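# Drop the towel in the pedal bin, lid closed

## Task

Get the towel inside the pedal bin, and leave the bin's lid closed over it afterwards.

## Robot and tools

Robot: two arms, left_arm and right_arm, each with a parallel two-finger gripper and a wrist camera. In the scene frame the origin sits at table height halfway between the arms, +x points out over the table, +z points up and left_arm is on the +y side (arm names do not match image sides). Calibrated bases: left_arm at (-0.011, +0.257, 0) m, right_arm at (+0.006, -0.242, 0) m, each turned very slightly about z. A camera stand is fixed to the floor behind the arms.

Frames: reported hand positions, orientations, velocities and Hand targets are in each arm's own base frame; the table is in the scene frame. Motion offsets run along the axes of that arm's current Hand target (a tool frame). On the gripper, +z is the direction the fingers point and y is the direction they open and close. end_effector_position is the point between the pads, just under 1 cm behind the fingertips. Printed poses can be a few cm off, more when the arm is stretched.

execute_actions(actions, cameras): actions is a list of actions; each action is a list of 1 to 15 rows, one row per 1/30 s step, and a short action keeps its final row until step 15. Each row is one list of 14 numbers, all in [-1, 1]: left_arm dx, dy, dz, rx, ry, rz, opening, then right_arm in the same order. The six pose numbers are an offset, not a pose: measured from that arm's Hand target as it was when the action began, in the Hand target's axes; every row counts from that same start, not from the row before. Scale: 1.0 = 0.6 m for dx/dy/dz and 180 degrees for the rotation vector rx/ry/rz. Sending the same offset again moves further. Six zeros means no new pose request (but it re-requests the current Hand target). Opening is absolute: +1 fully open (about 87 mm gap), 0 about 31-49 mm, -1 shut; always send the opening you want, since 0 is a real command. cameras: list of names, ["all"], or []; default is all only for an empty actions list. An empty actions list just reports state and images.

move(target, speed, blend, opening_speed, blocking, cameras): target is either one 14-number row laid out as above, or a list of up to 15 such rows; every row is an offset from the Hand targets at the move's start (not from the previous row), same scale and axes. The gripper follows a straight path, turning the short way. speed: m/s, 0.002 to 2.9, default 0.25, one value or one per target; rotation is capped at twice that in rad/s. blend: metres, corner rounding at intermediate targets, 0 (default) stops at each. opening_speed: opening-scale units per second, at least 0.2; otherwise fingers jump to the new opening. blocking=false returns after about 0.5 s while motion continues. Paths avoid nothing, not even the other arm, and all run together within 10 s. Faster moves lag, stray and hit harder; don't route a path close to the arm's own base (the elbow can whip round). The result adds a move: line with the ending (done, off_target, moving, held, fault) and any limits (paced = pose clipped, held = steps withheld).

wait(seconds): 0 to 3600; lets the scene run with no new command; returns early if a running move ends. stop(): brakes the running move. zoom_image(camera, region): camera is cam_high, cam_low, cam_left_wrist or cam_right_wrist, from the latest images; region [x0, y0, x1, y1] in pixels, at most 504 by 504. read_manual(section): licence texts only. finished_scene(scene): ends the scene for good, with this scene's number; call nothing else in that reply.

Cameras: cam_high and cam_low fixed views, plus the two wrist cameras, all 896x504.

Reading results: end_effector_position (m) and end_effector_quat_wxyz per arm in its base frame; Hand target is the last commanded pose after clipping and the base for next offsets; the gripper often stops short of it, and looking or waiting won't close that gap; send the difference as an offset. Tool commands shows current gripper commands. grip_measured gives the finger position on the command scale; to hold something, command roughly 0.04 below the reading at first contact. Joint positions end with a 0 (closed) to 1 (open) gripper value; joint torques are noisy and offset, signed toward larger joint angles. Joint velocities may say within noise.

Control behaviour: each step the commanded orientation is clipped to within 40 degrees of the measured one, so large turns need several steps. Friction and weight can leave the hand low, short or tilted, and tiny moves may not happen or go sideways; check pose and tilt after each move and correct. A blocked arm keeps pushing until commanded back past its gripper.

Avoid: hitting the table, bin or other heavy or fixed items hard; letting the grippers, housings or wrist cameras touch each other or closing one gripper on the other's fingers; dropping things or releasing them while moving; anything ending up off the table; long stretched or pushing holds that heat motors (MOTOR HOT appears near 75 °C; at 90 °C the arm folds and stops working, at 100 °C it collapses). Any arm stop or fault is costly. Leave the towel inside and the lid shut with the robot clear before finishing.

Each tool is called after "Call:" by a JSON object that holds its "method" and its "body".

## Session

Call:
{"method": "execute_actions", "body": {"actions": []}}

Nothing of this call was run. Scene 2 begins with your next reply.

Call:
{"method": "execute_actions", "body": {"actions": []}}

Scene clock: 0.00 s.
left_arm: end_effector_position=(+0.3753, -0.0088, +0.0525) grip_measured=+1.000 end_effector_quat_wxyz=(+0.576, -0.005, +0.817, +0.023) | right_arm: end_effector_position=(+0.3918, -0.0402, +0.0599) grip_measured=+1.000 end_effector_quat_wxyz=(+0.615, +0.103, +0.780, -0.052)
Joint positions: left_arm=[-0.077 1.508 0.343 0.821 -0.117 -0.008 1] | right_arm=[-0.034 1.626 0.348 1.034 0.176 0.091 1]
Joint velocities: within noise
Joint torques (N m): no reading
Heat: left arm: 38 °C; right arm: 35 °C.
Hand target: left_arm +0.3755, -0.0088, +0.0526; +0.575, -0.005, +0.818, +0.023 | right_arm +0.3958, -0.0403, +0.0685; +0.626, +0.103, +0.772, -0.051
Tool commands: left_gripper/opening=+1.0 right_gripper/opening=+1.0

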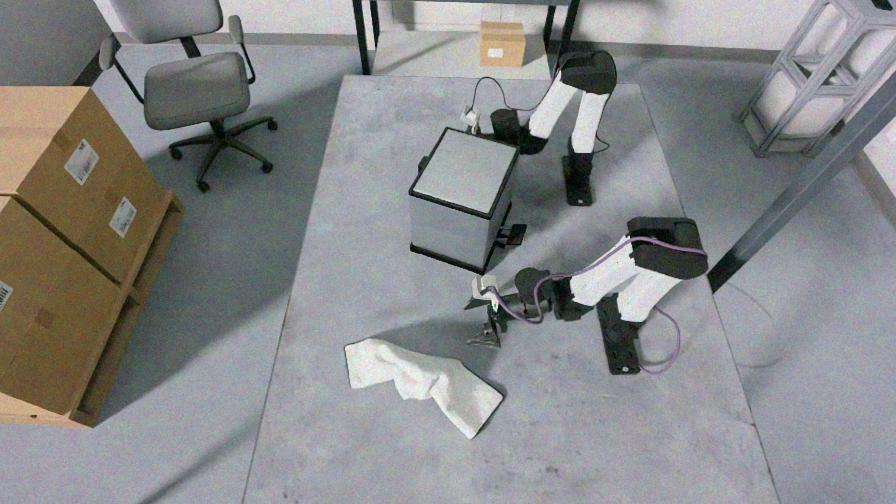

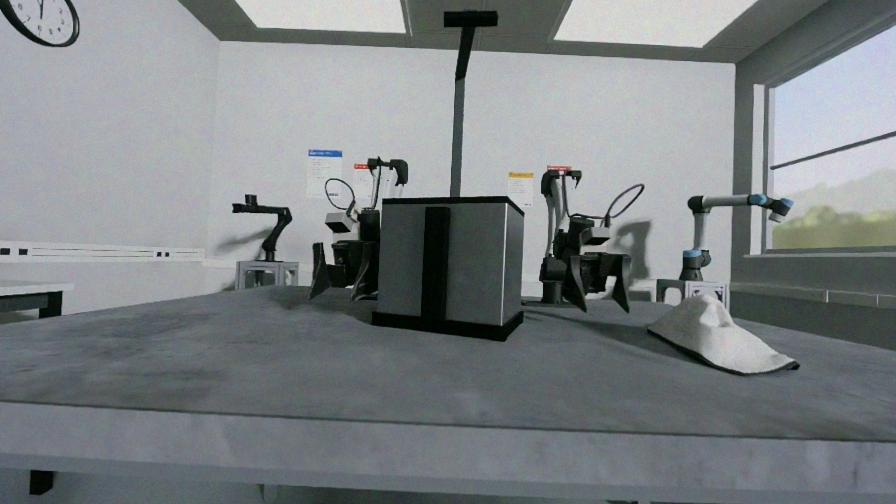

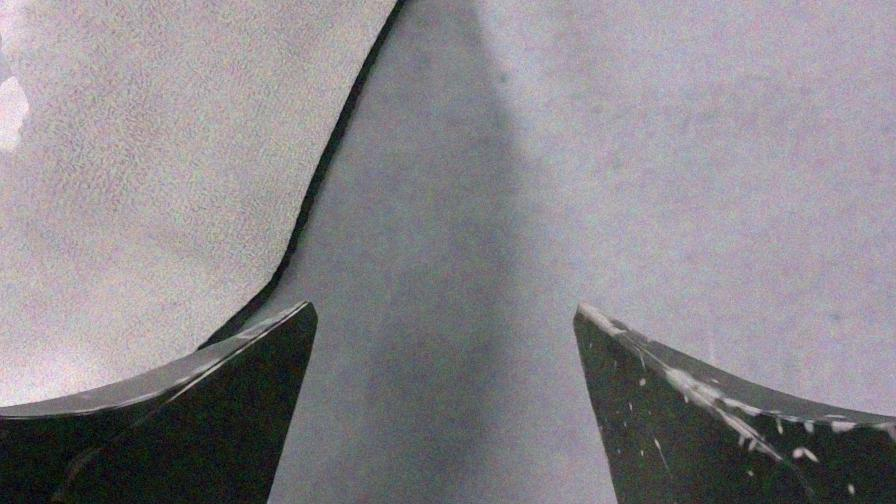

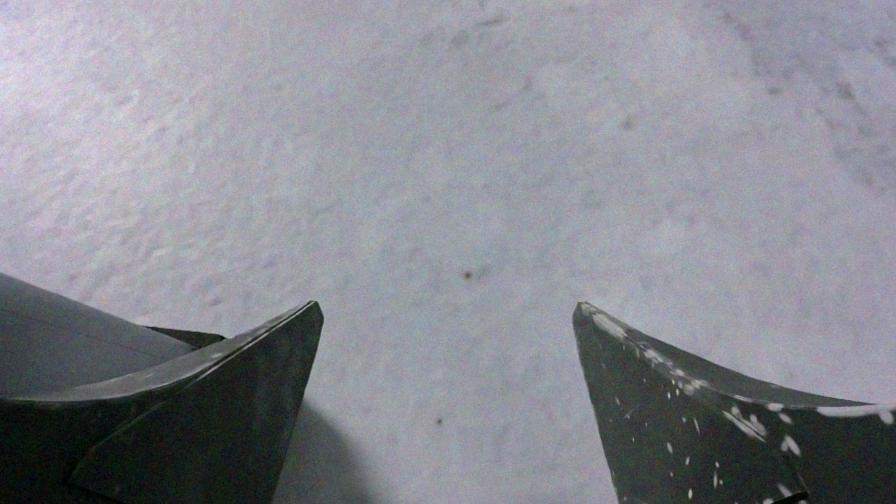

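Call:
{"method": "zoom_image", "body": {"camera": "cam_high", "region": [320, 310, 540, 450]}}

Call:
{"method": "zoom_image", "body": {"camera": "cam_high", "region": [390, 110, 550, 290]}}

Call:
{"method": "zoom_image", "body": {"camera": "cam_low", "region": [340, 170, 840, 400]}}

Scaled by 2.291 from the camera's image (finer frame: 1280x720).

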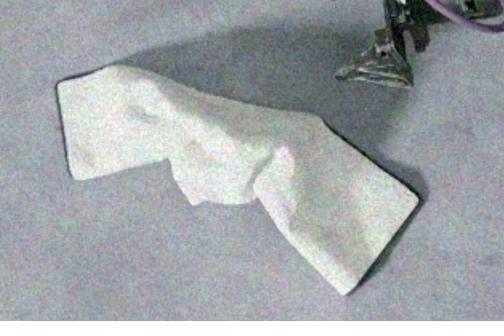

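Scaled by 2.800 from the camera's image (finer frame: 1280x720).

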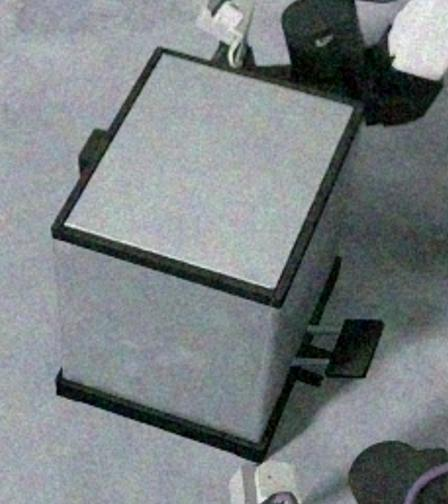

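Scaled by 1.008 from the camera's image (finer frame: 1280x720).

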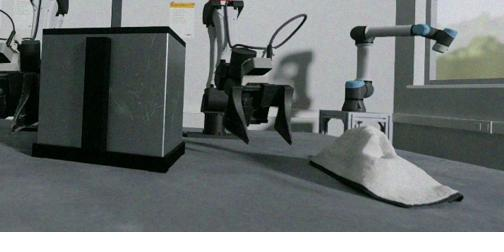

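Call:
{"method": "move", "body": {"target": [[-0.183,0.172,0.182,-0.049,0.249,-0.044,1,-0.132,0.10,-0.393,-0.123,0.237,-0.102,-1],[-0.183,0.172,0.182,-0.049,0.249,-0.044,1,0.003,0.325,-0.408,-0.123,0.237,-0.102,-1]], "blend": 0.03, "speed": 0.3, "cameras": ["all"]}}

Scene clock: 34.53 s.
left_arm: end_effector_position=(+0.5124, +0.0962, +0.1317) grip_measured=+1.000 end_effector_quat_wxyz=(+0.233, -0.107, +0.966, +0.045) | right_arm: end_effector_position=(+0.2127, +0.1977, +0.1542) grip_measured=-0.998 end_effector_quat_wxyz=(+0.339, -0.111, +0.933, +0.052)
Joint positions: left_arm=[0.168 2.327 2.355 -1.124 -0.062 -0.038 1] | right_arm=[0.914 1.213 1.036 -0.801 0.397 0.554 0.001]
Joint torques (N m): left_arm=[0.39 -11.3 8.54 1 0.02 -0.11] | right_arm=[-0.29 0.46 4.97 1.04 -0.19 0.01]
Heat: left arm: 39 °C; right arm: 38 °C.
Hand target: left_arm +0.5117, +0.0970, +0.1223; +0.218, -0.112, +0.969, +0.042 | right_arm +0.2050, +0.2004, +0.1286; +0.297, -0.125, +0.946, +0.039
Off the commanded pose: left_arm 0.009 m, 2 deg | right_arm 0.027 m, 5 deg.
move: off_target (right_arm)

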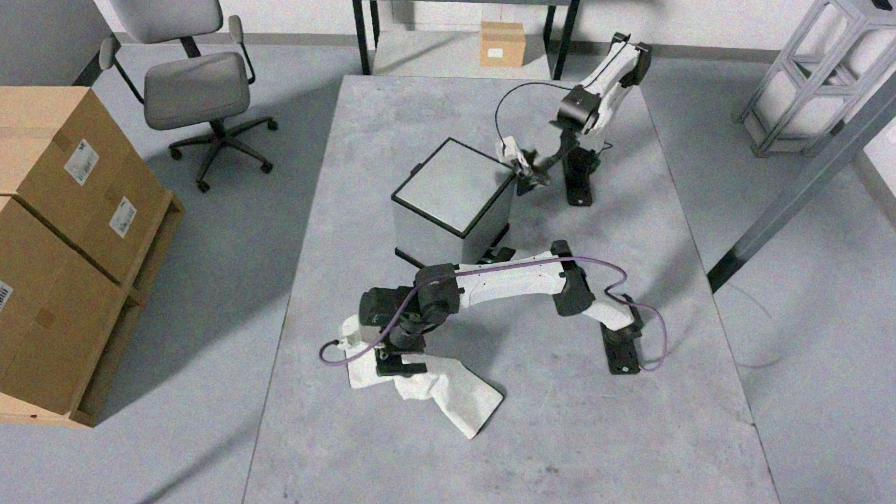

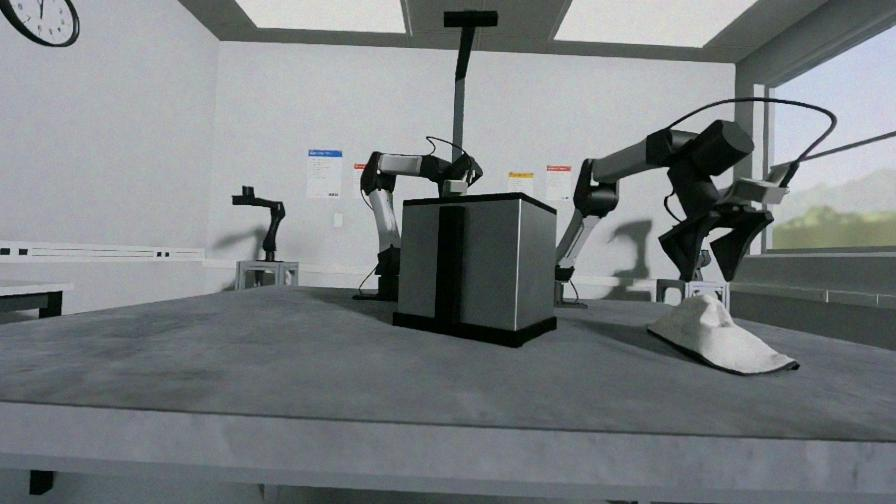

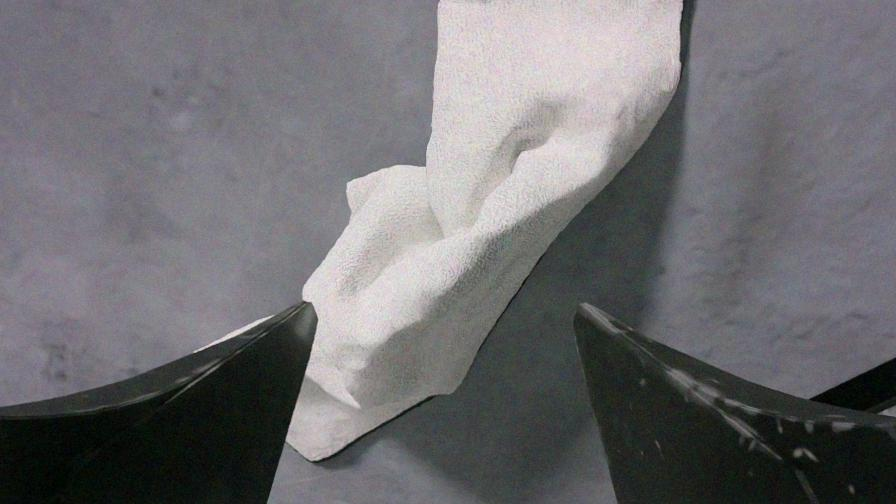

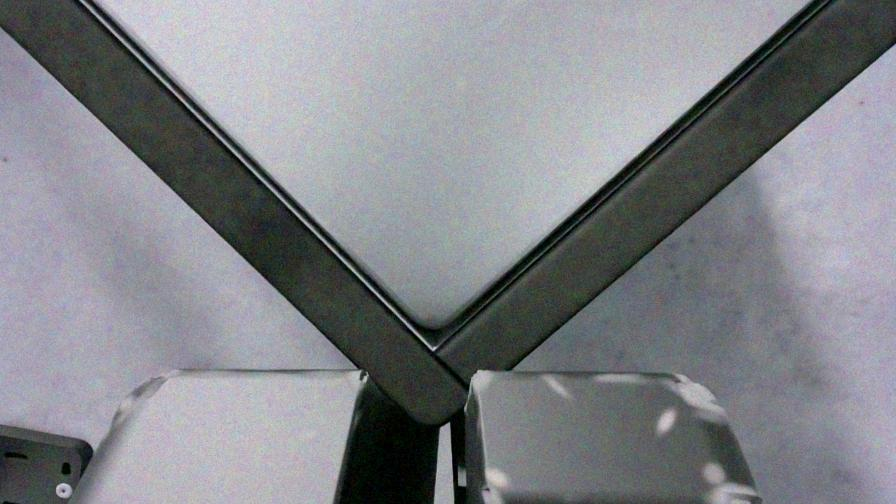

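Call:
{"method": "move", "body": {"target": [[0,-0.05,0.0,0,0,0.19,1,0,-0.04,-0.19,0,0,0,-1],[0.083,-0.057,0.173,0,0,0.19,1,0,-0.04,-0.19,0,0,0,-1],[0.083,-0.057,0.173,0,0,0.19,-1,0,-0.04,-0.19,0,0,0,-1]], "speed": 0.2, "cameras": ["all"]}}

Scene clock: 55.43 s.
left_arm: end_effector_position=(+0.5262, +0.0688, +0.0261) grip_measured=-0.645 end_effector_quat_wxyz=(+0.219, +0.172, +0.954, +0.107) | right_arm: end_effector_position=(+0.1473, +0.1586, +0.2122) grip_measured=-0.999 end_effector_quat_wxyz=(+0.285, -0.130, +0.949, +0.029)
Joint positions: left_arm=[0.063 2.32 1.901 -0.669 -0.1 0.445 0.177] | right_arm=[1.032 1.124 1.28 -1.295 0.403 0.67 0]
Joint torques (N m): left_arm=[-0.35 -11.45 5.42 1.18 -0.07 -0.01] | right_arm=[0.21 -3.38 8.57 0.88 0.38 0.02]
Heat: left arm: 44 °C; right arm: 39 °C.
Hand target: left_arm +0.5189, +0.0674, +0.0062; +0.196, +0.178, +0.959, +0.105 | right_arm +0.1483, +0.1603, +0.2222; +0.297, -0.125, +0.946, +0.039
Off the commanded pose: left_arm 0.021 m, 3 deg | right_arm 0.010 m, 2 deg.
move: off_target (left_arm); target 3's new opening was sent with left_arm's hand 0.027 m and 3 deg from that target

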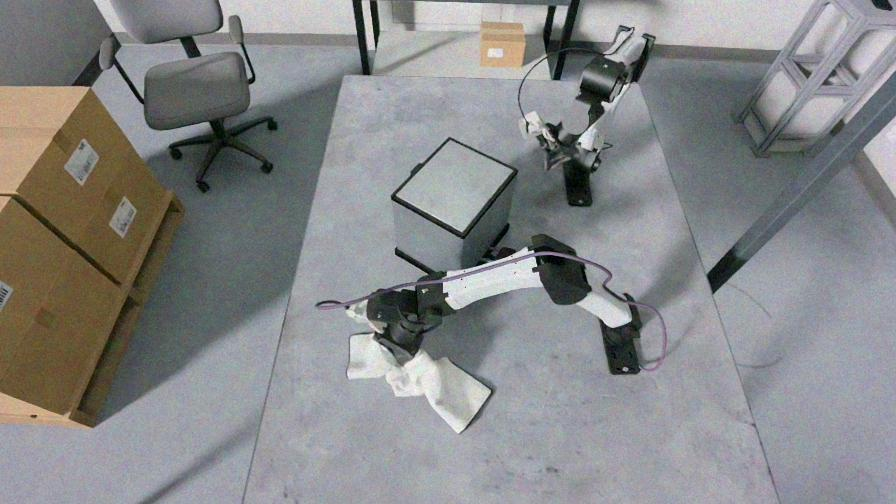

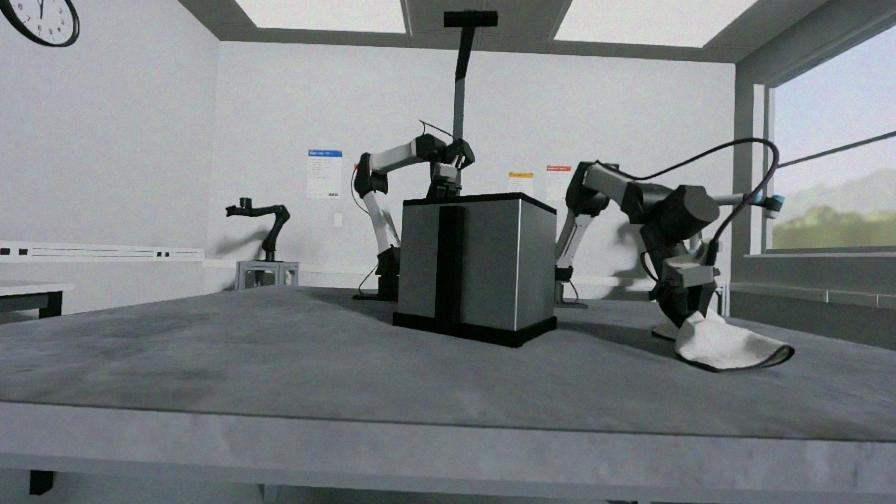

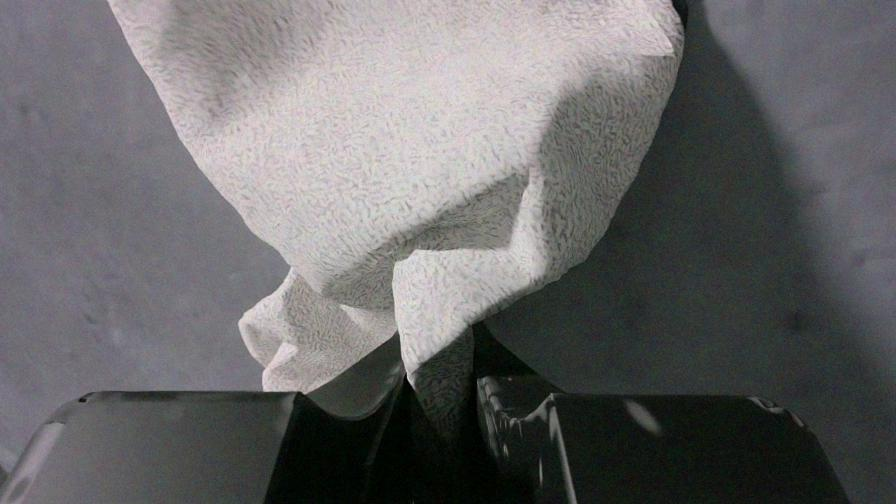

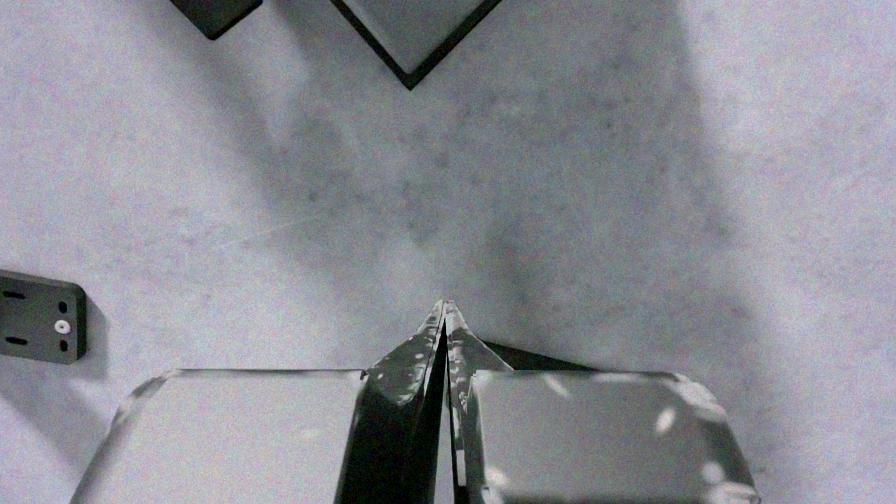

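Call:
{"method": "move", "body": {"target": [[-0.085,0.068,-0.226,0,0,0,-1,-0.01,0.153,0.003,0,0,0,-1],[-0.117,0.158,-0.76,-0.005,-0.23,-0.135,-1,-0.113,0.25,0.192,0,0,0,-1]], "blend": 0.03, "speed": 0.25, "cameras": ["all"]}}

Scene clock: 86.77 s.
left_arm: end_effector_position=(+0.4255, +0.0694, +0.4588) grip_measured=-0.645 end_effector_quat_wxyz=(+0.561, +0.000, +0.828, +0.008) | right_arm: end_effector_position=(+0.2216, +0.3287, +0.1583) grip_measured=-0.999 end_effector_quat_wxyz=(+0.290, -0.128, +0.948, +0.023)
Joint positions: left_arm=[0.235 1.941 2.856 -1.303 0.205 0.098 0.177] | right_arm=[1.106 1.783 1.637 -1.027 0.448 0.745 0]
Joint torques (N m): left_arm=[0.57 -9.52 4.89 1.87 0.2 -0.16] | right_arm=[-0.84 -8.24 9.06 1.01 0.22 -0.11]
Heat: left arm: 47 °C; right arm: 42 °C.
Hand target: left_arm +0.4190, +0.0677, +0.4664; +0.538, +0.001, +0.843, +0.000 | right_arm +0.2267, +0.3367, +0.1664; +0.297, -0.125, +0.946, +0.039
Off the commanded pose: left_arm 0.010 m, 3 deg | right_arm 0.012 m, 2 deg.
elbow stopped short (left arm): the move would have taken joint 3 (elbow) straighter than the controller allows.
move: off_target (left_arm, right_arm)

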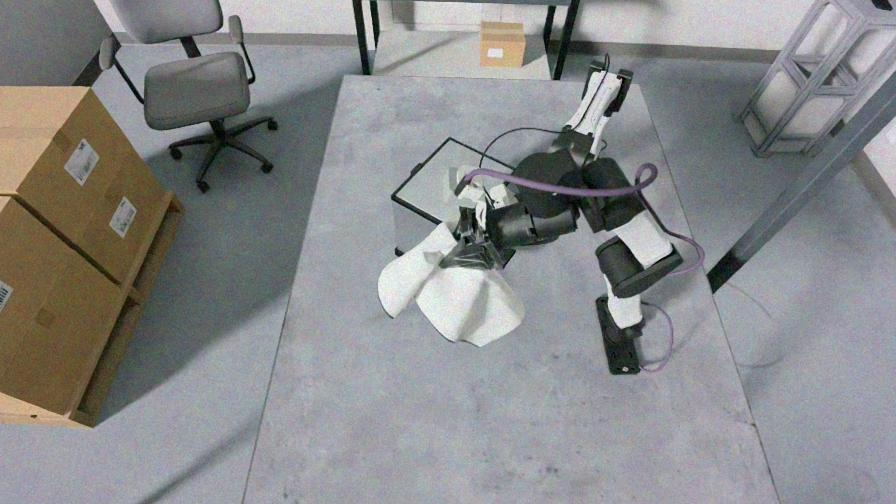

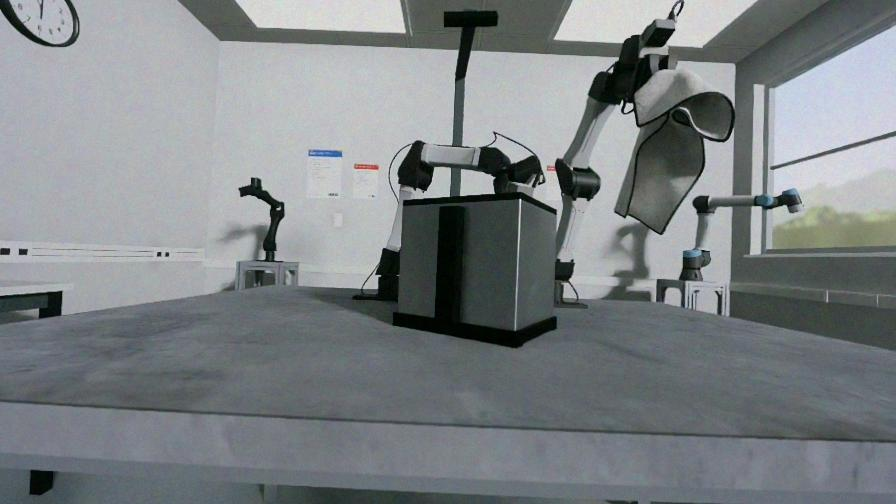

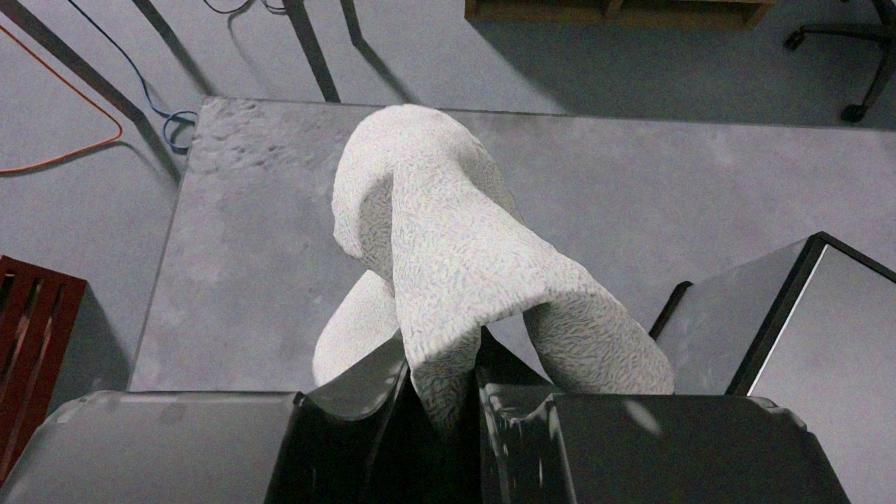

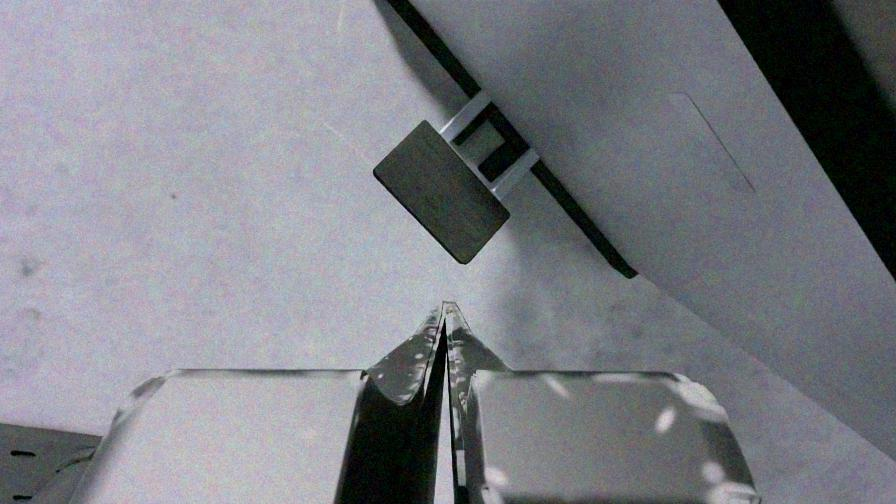

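Call:
{"method": "move", "body": {"target": [0,0,0,0,0,0,-1,0.137,0.007,0.241,0,0,0,-1], "speed": 0.12, "cameras": ["all"]}}

Scene clock: 93.80 s.
left_arm: end_effector_position=(+0.4255, +0.0692, +0.4588) grip_measured=-0.645 end_effector_quat_wxyz=(+0.561, +0.000, +0.828, +0.008) | right_arm: end_effector_position=(+0.2757, +0.3685, +0.1030) grip_measured=-0.999 end_effector_quat_wxyz=(+0.437, -0.067, +0.892, +0.098)
Joint positions: left_arm=[0.235 1.941 2.856 -1.303 0.206 0.098 0.177] | right_arm=[1.102 1.791 1.246 -0.278 0.615 0.703 0]
Joint torques (N m): left_arm=[0.57 -9.37 4.92 1.84 0.2 -0.11] | right_arm=[-2.15 -0.61 0.66 -0.06 -1.53 0.31]
Heat: left arm: 47 °C; right arm: 42 °C.
Hand target: left_arm +0.4190, +0.0677, +0.4664; +0.538, +0.001, +0.843, +0.000 | right_arm +0.2404, +0.3446, +0.0007; +0.297, -0.125, +0.946, +0.039
Off the commanded pose: left_arm 0.010 m, 3 deg | right_arm 0.111 m, 20 deg.
elbow stopped short (left arm): the move would have taken joint 3 (elbow) straighter than the controller allows.
move: off_target (right_arm)

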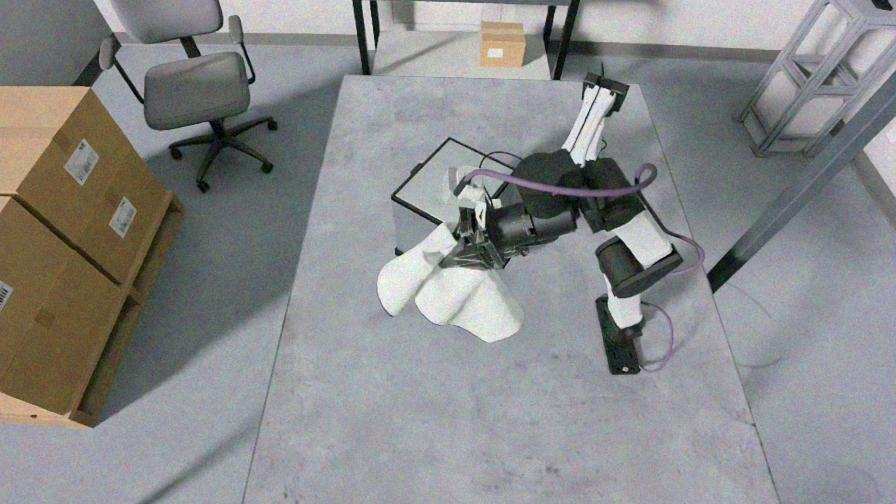

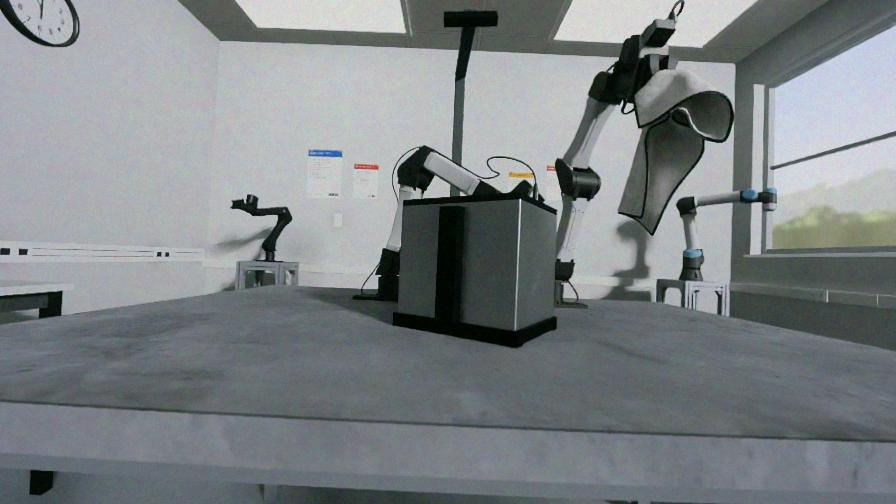

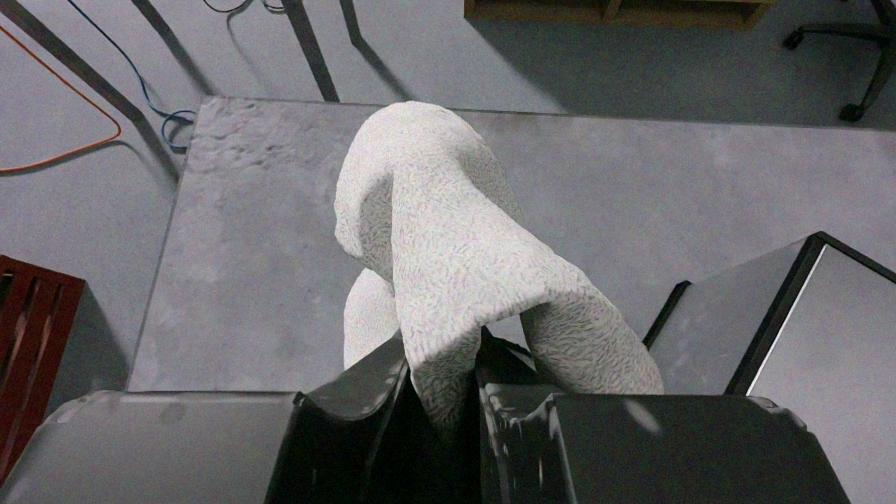

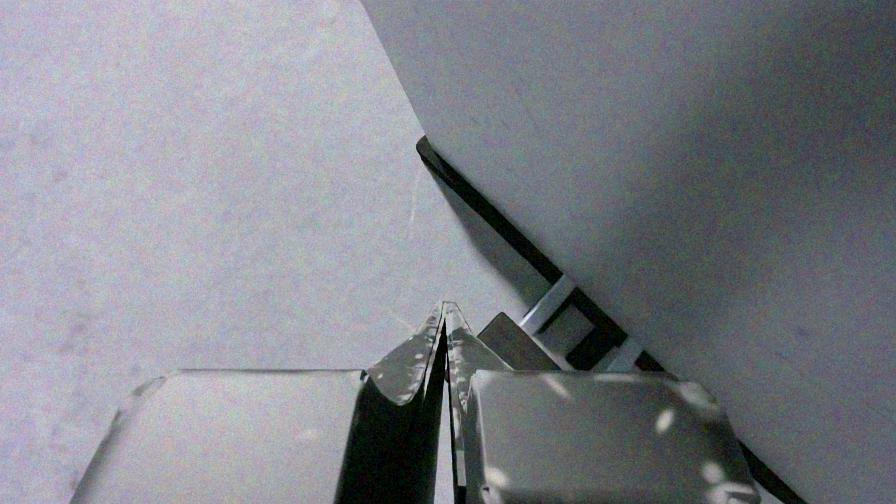

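Call:
{"method": "move", "body": {"target": [[0,0,0,0,0,0,-1,-0.156,-0.005,-0.237,0,0,0,-1],[0,0,0,0,0,0,-1,-0.163,0,-0.27,-0.125,0.052,-0.216,-1]], "speed": 0.2, "cameras": ["cam_right_wrist"]}}

Scene clock: 111.47 s.
left_arm: end_effector_position=(+0.4255, +0.0692, +0.4588) grip_measured=-0.645 end_effector_quat_wxyz=(+0.561, +0.000, +0.828, +0.008) | right_arm: end_effector_position=(+0.2248, +0.3388, +0.1836) grip_measured=-0.999 end_effector_quat_wxyz=(+0.182, -0.487, +0.848, +0.102)
Joint positions: left_arm=[0.235 1.941 2.856 -1.303 0.206 0.098 0.177] | right_arm=[0.982 1.873 1.884 -1.162 -0.021 -0.056 0]
Joint torques (N m): left_arm=[0.58 -9.37 4.89 1.84 0.2 -0.11] | right_arm=[-0.92 -8.7 8.95 0.91 -0.07 -0.1]
Heat: left arm: 48 °C; right arm: 41 °C.
Hand target: left_arm +0.4190, +0.0677, +0.4664; +0.538, +0.001, +0.843, +0.000 | right_arm +0.2282, +0.3416, +0.1895; +0.187, -0.488, +0.846, +0.108
Off the commanded pose: left_arm 0.010 m, 3 deg | right_arm 0.007 m, 1 deg.
elbow stopped short (left arm): the move would have taken joint 3 (elbow) straighter than the controller allows.
move: done

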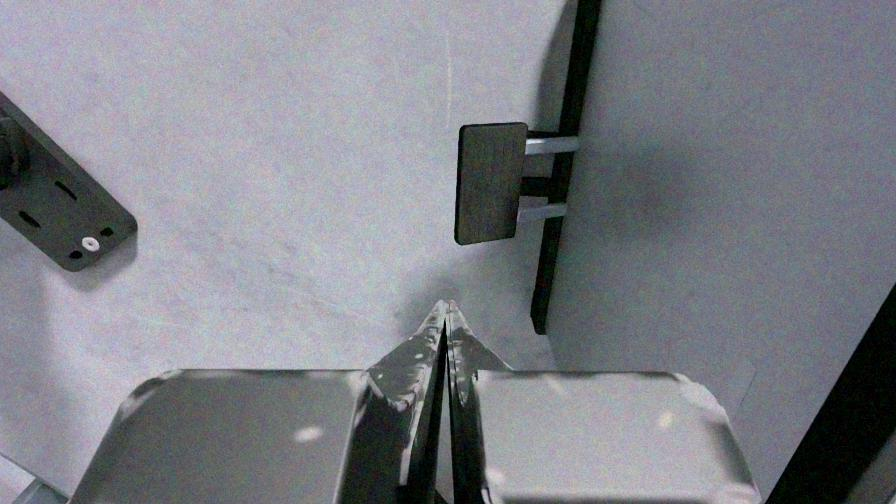

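Call:
{"method": "move", "body": {"target": [[0,0,0,0,0,0,-1,0,-0.03,0,0,0,0,-1],[0,0,0,0,0,0,-1,0.133,-0.03,0.287,0,0,0,-1]], "speed": 0.12, "blend": 0.01, "cameras": ["all"]}}

Scene clock: 119.10 s.
left_arm: end_effector_position=(+0.4255, +0.0692, +0.4588) grip_measured=-0.645 end_effector_quat_wxyz=(+0.561, +0.000, +0.828, +0.008) | right_arm: end_effector_position=(+0.2375, +0.3276, +0.0372) grip_measured=-0.999 end_effector_quat_wxyz=(+0.190, -0.486, +0.846, +0.114)
Joint positions: left_arm=[0.235 1.941 2.856 -1.303 0.206 0.098 0.177] | right_arm=[0.929 1.869 1.283 -0.54 -0.058 -0.101 0]
Joint torques (N m): left_arm=[0.57 -9.37 4.92 1.84 0.2 -0.11] | right_arm=[-0.44 -3 2.47 2.03 0.09 -0.11]
Heat: left arm: 48 °C; right arm: 42 °C.
Hand target: left_arm +0.4190, +0.0677, +0.4664; +0.538, +0.001, +0.843, +0.000 | right_arm +0.2439, +0.3331, -0.0003; +0.187, -0.488, +0.846, +0.109
Off the commanded pose: left_arm 0.010 m, 3 deg | right_arm 0.038 m, 1 deg.
elbow stopped short (left arm): the move would have taken joint 3 (elbow) straighter than the controller allows.
move: off_target (right_arm); blend cut to 0.009 m at target 1

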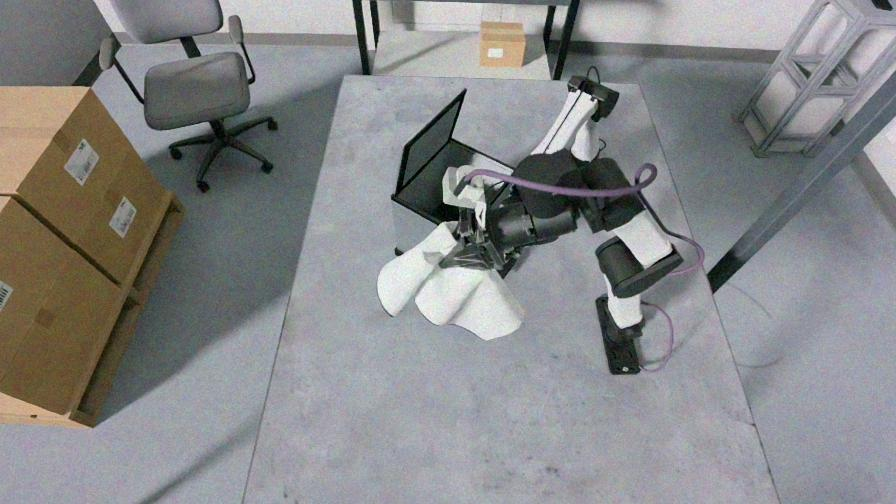

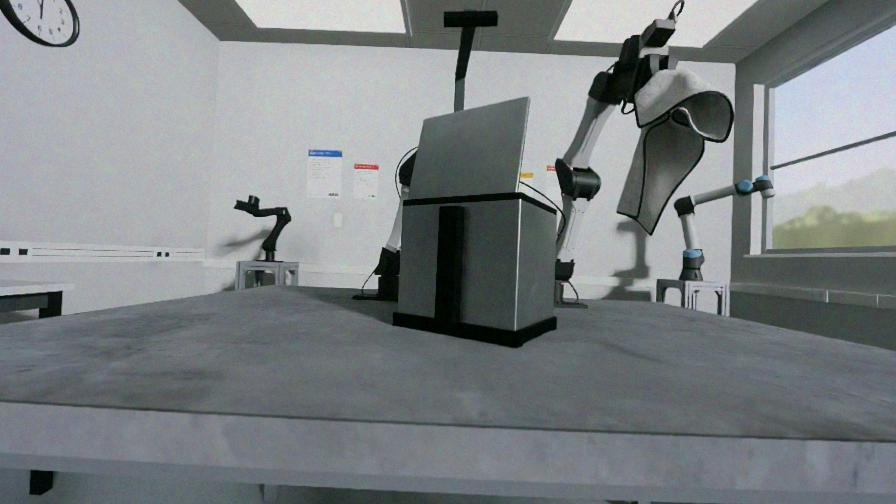

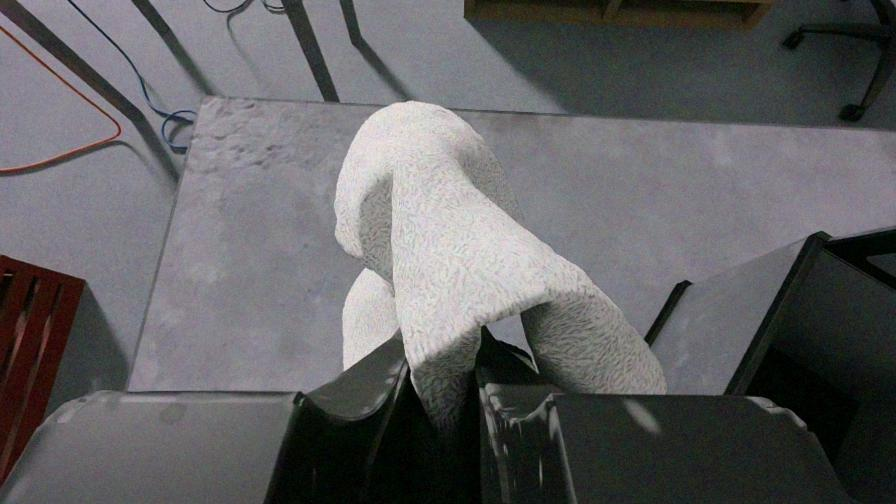

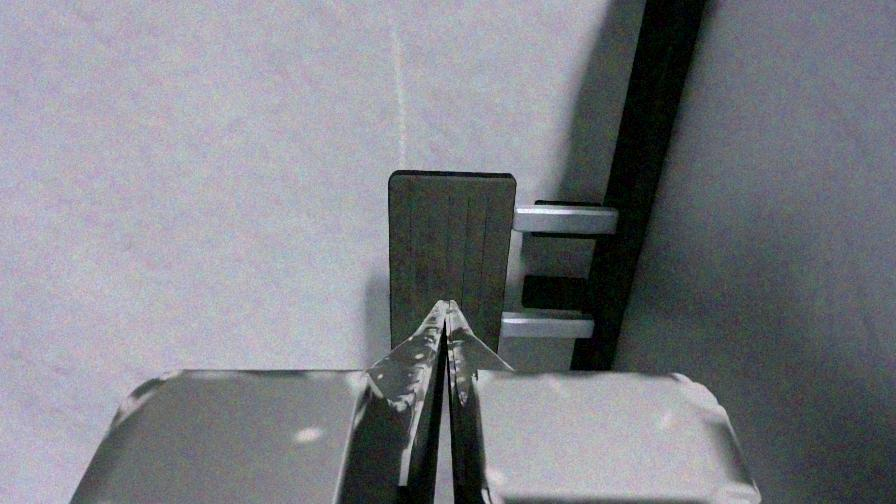

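Call:
{"method": "move", "body": {"target": [[-0.15,0,-0.052,0,-0.222,0,-1,0,0,0,0,0,0,-1],[-0.105,-0.58,-0.148,0.203,-0.215,0.018,-1,0,0,0,0,0,0,-1]], "speed": 0.2, "cameras": ["cam_high","cam_low","cam_left_wrist"]}}

Scene clock: 146.20 s.
left_arm: end_effector_position=(+0.3621, -0.2799, +0.5537) grip_measured=-0.645 end_effector_quat_wxyz=(+0.748, +0.194, +0.584, -0.248) | right_arm: end_effector_position=(+0.2375, +0.3276, +0.0372) grip_measured=-0.999 end_effector_quat_wxyz=(+0.190, -0.486, +0.846, +0.114)
Joint positions: left_arm=[-0.67 1.524 1.954 -0.185 -0.029 0.007 0.177] | right_arm=[0.929 1.869 1.283 -0.54 -0.058 -0.101 0]
Joint torques (N m): left_arm=[-0.25 -4.94 8.08 1.92 -0.12 0.04] | right_arm=[-0.43 -2.99 2.48 2.03 0.09 -0.11]
Heat: left arm: 48 °C; right arm: 39 °C.
Hand target: left_arm +0.3644, -0.2803, +0.5607; +0.755, +0.189, +0.578, -0.245 | right_arm +0.2439, +0.3331, -0.0003; +0.187, -0.488, +0.846, +0.108
Off the commanded pose: left_arm 0.007 m, 1 deg | right_arm 0.038 m, 1 deg.
move: done

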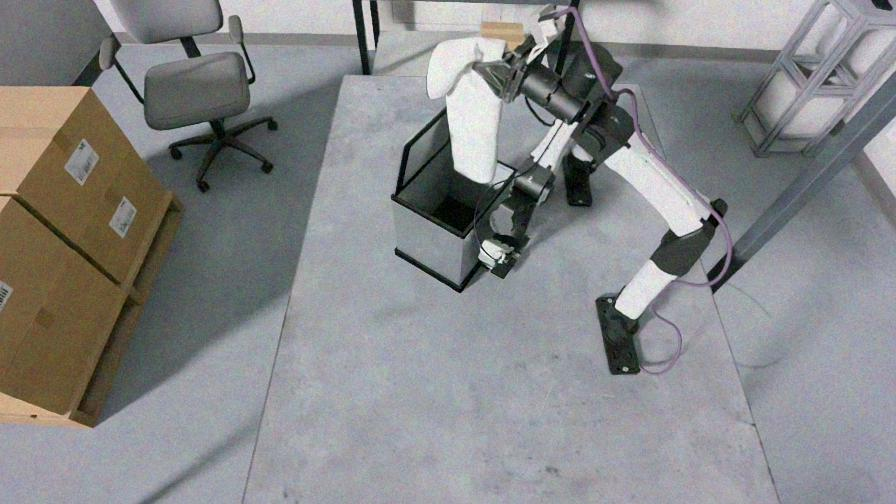

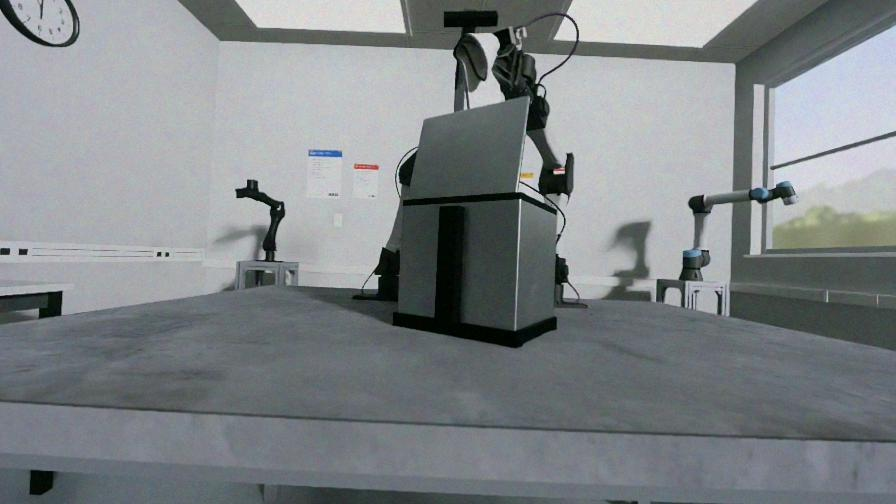

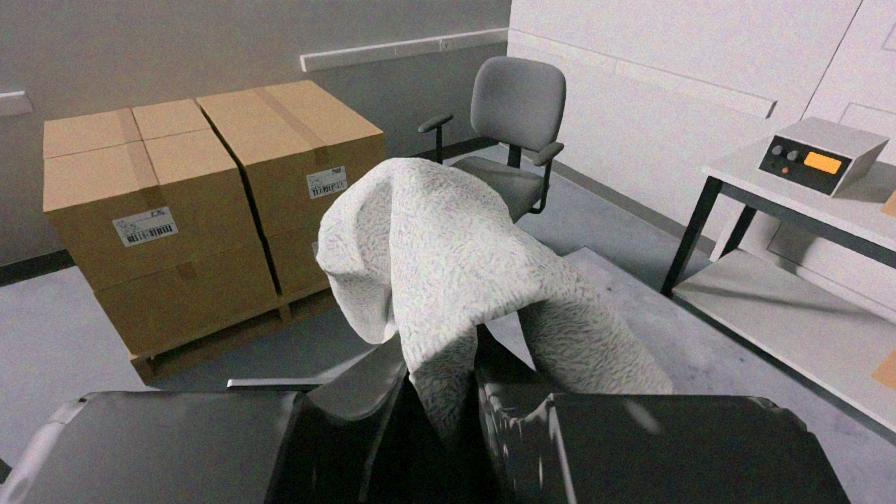

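Call:
{"method": "move", "body": {"target": [0.534,0,-0.132,0,0.361,0,-1,0,0,0,0,0,0,-1], "speed": 0.18, "cameras": ["all"]}}

Scene clock: 156.00 s.
left_arm: end_effector_position=(+0.3737, -0.2856, +0.2380) grip_measured=-0.645 end_effector_quat_wxyz=(+0.347, +0.293, +0.885, -0.107) | right_arm: end_effector_position=(+0.2375, +0.3277, +0.0372) grip_measured=-0.999 end_effector_quat_wxyz=(+0.190, -0.486, +0.845, +0.115)
Joint positions: left_arm=[-0.663 1.856 1.952 -0.925 -0.03 -0.012 0.177] | right_arm=[0.929 1.869 1.283 -0.54 -0.058 -0.101 0]
Joint torques (N m): left_arm=[0.35 -8.38 8.57 1.23 0.09 -0.13] | right_arm=[-0.44 -2.97 2.48 2.02 0.1 -0.11]
Heat: left arm: 46 °C; right arm: 39 °C.
Hand target: left_arm +0.3710, -0.2838, +0.2309; +0.327, +0.291, +0.893, -0.105 | right_arm +0.2439, +0.3331, -0.0003; +0.187, -0.488, +0.846, +0.108
Off the commanded pose: left_arm 0.008 m, 2 deg | right_arm 0.038 m, 1 deg.
move: done

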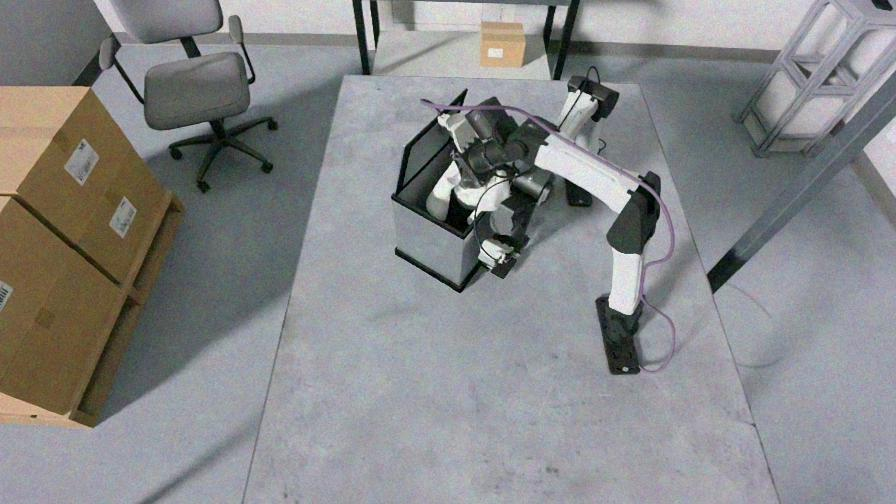

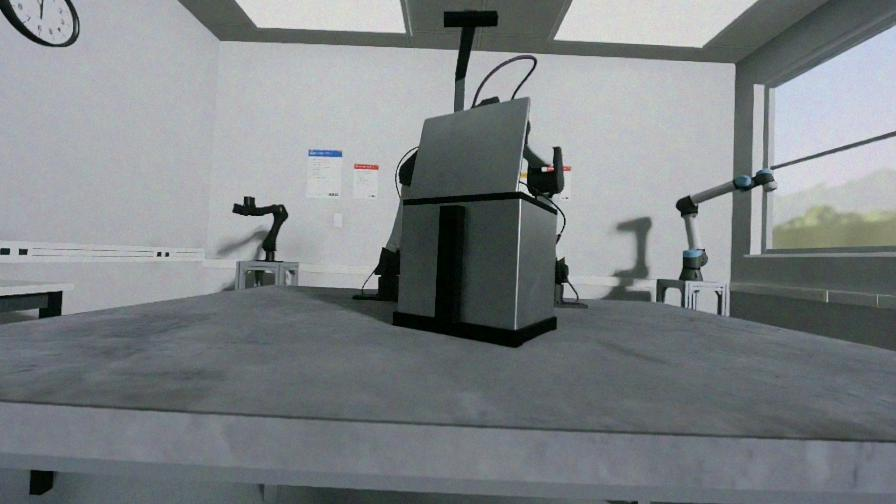

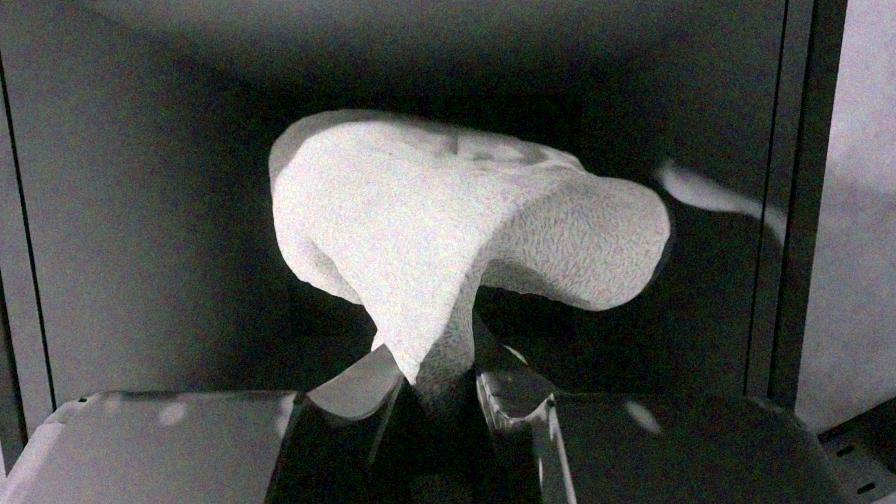

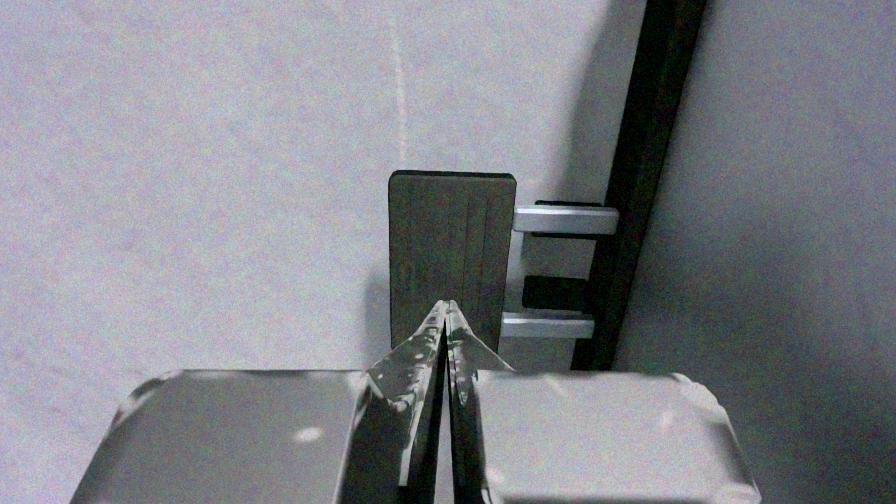

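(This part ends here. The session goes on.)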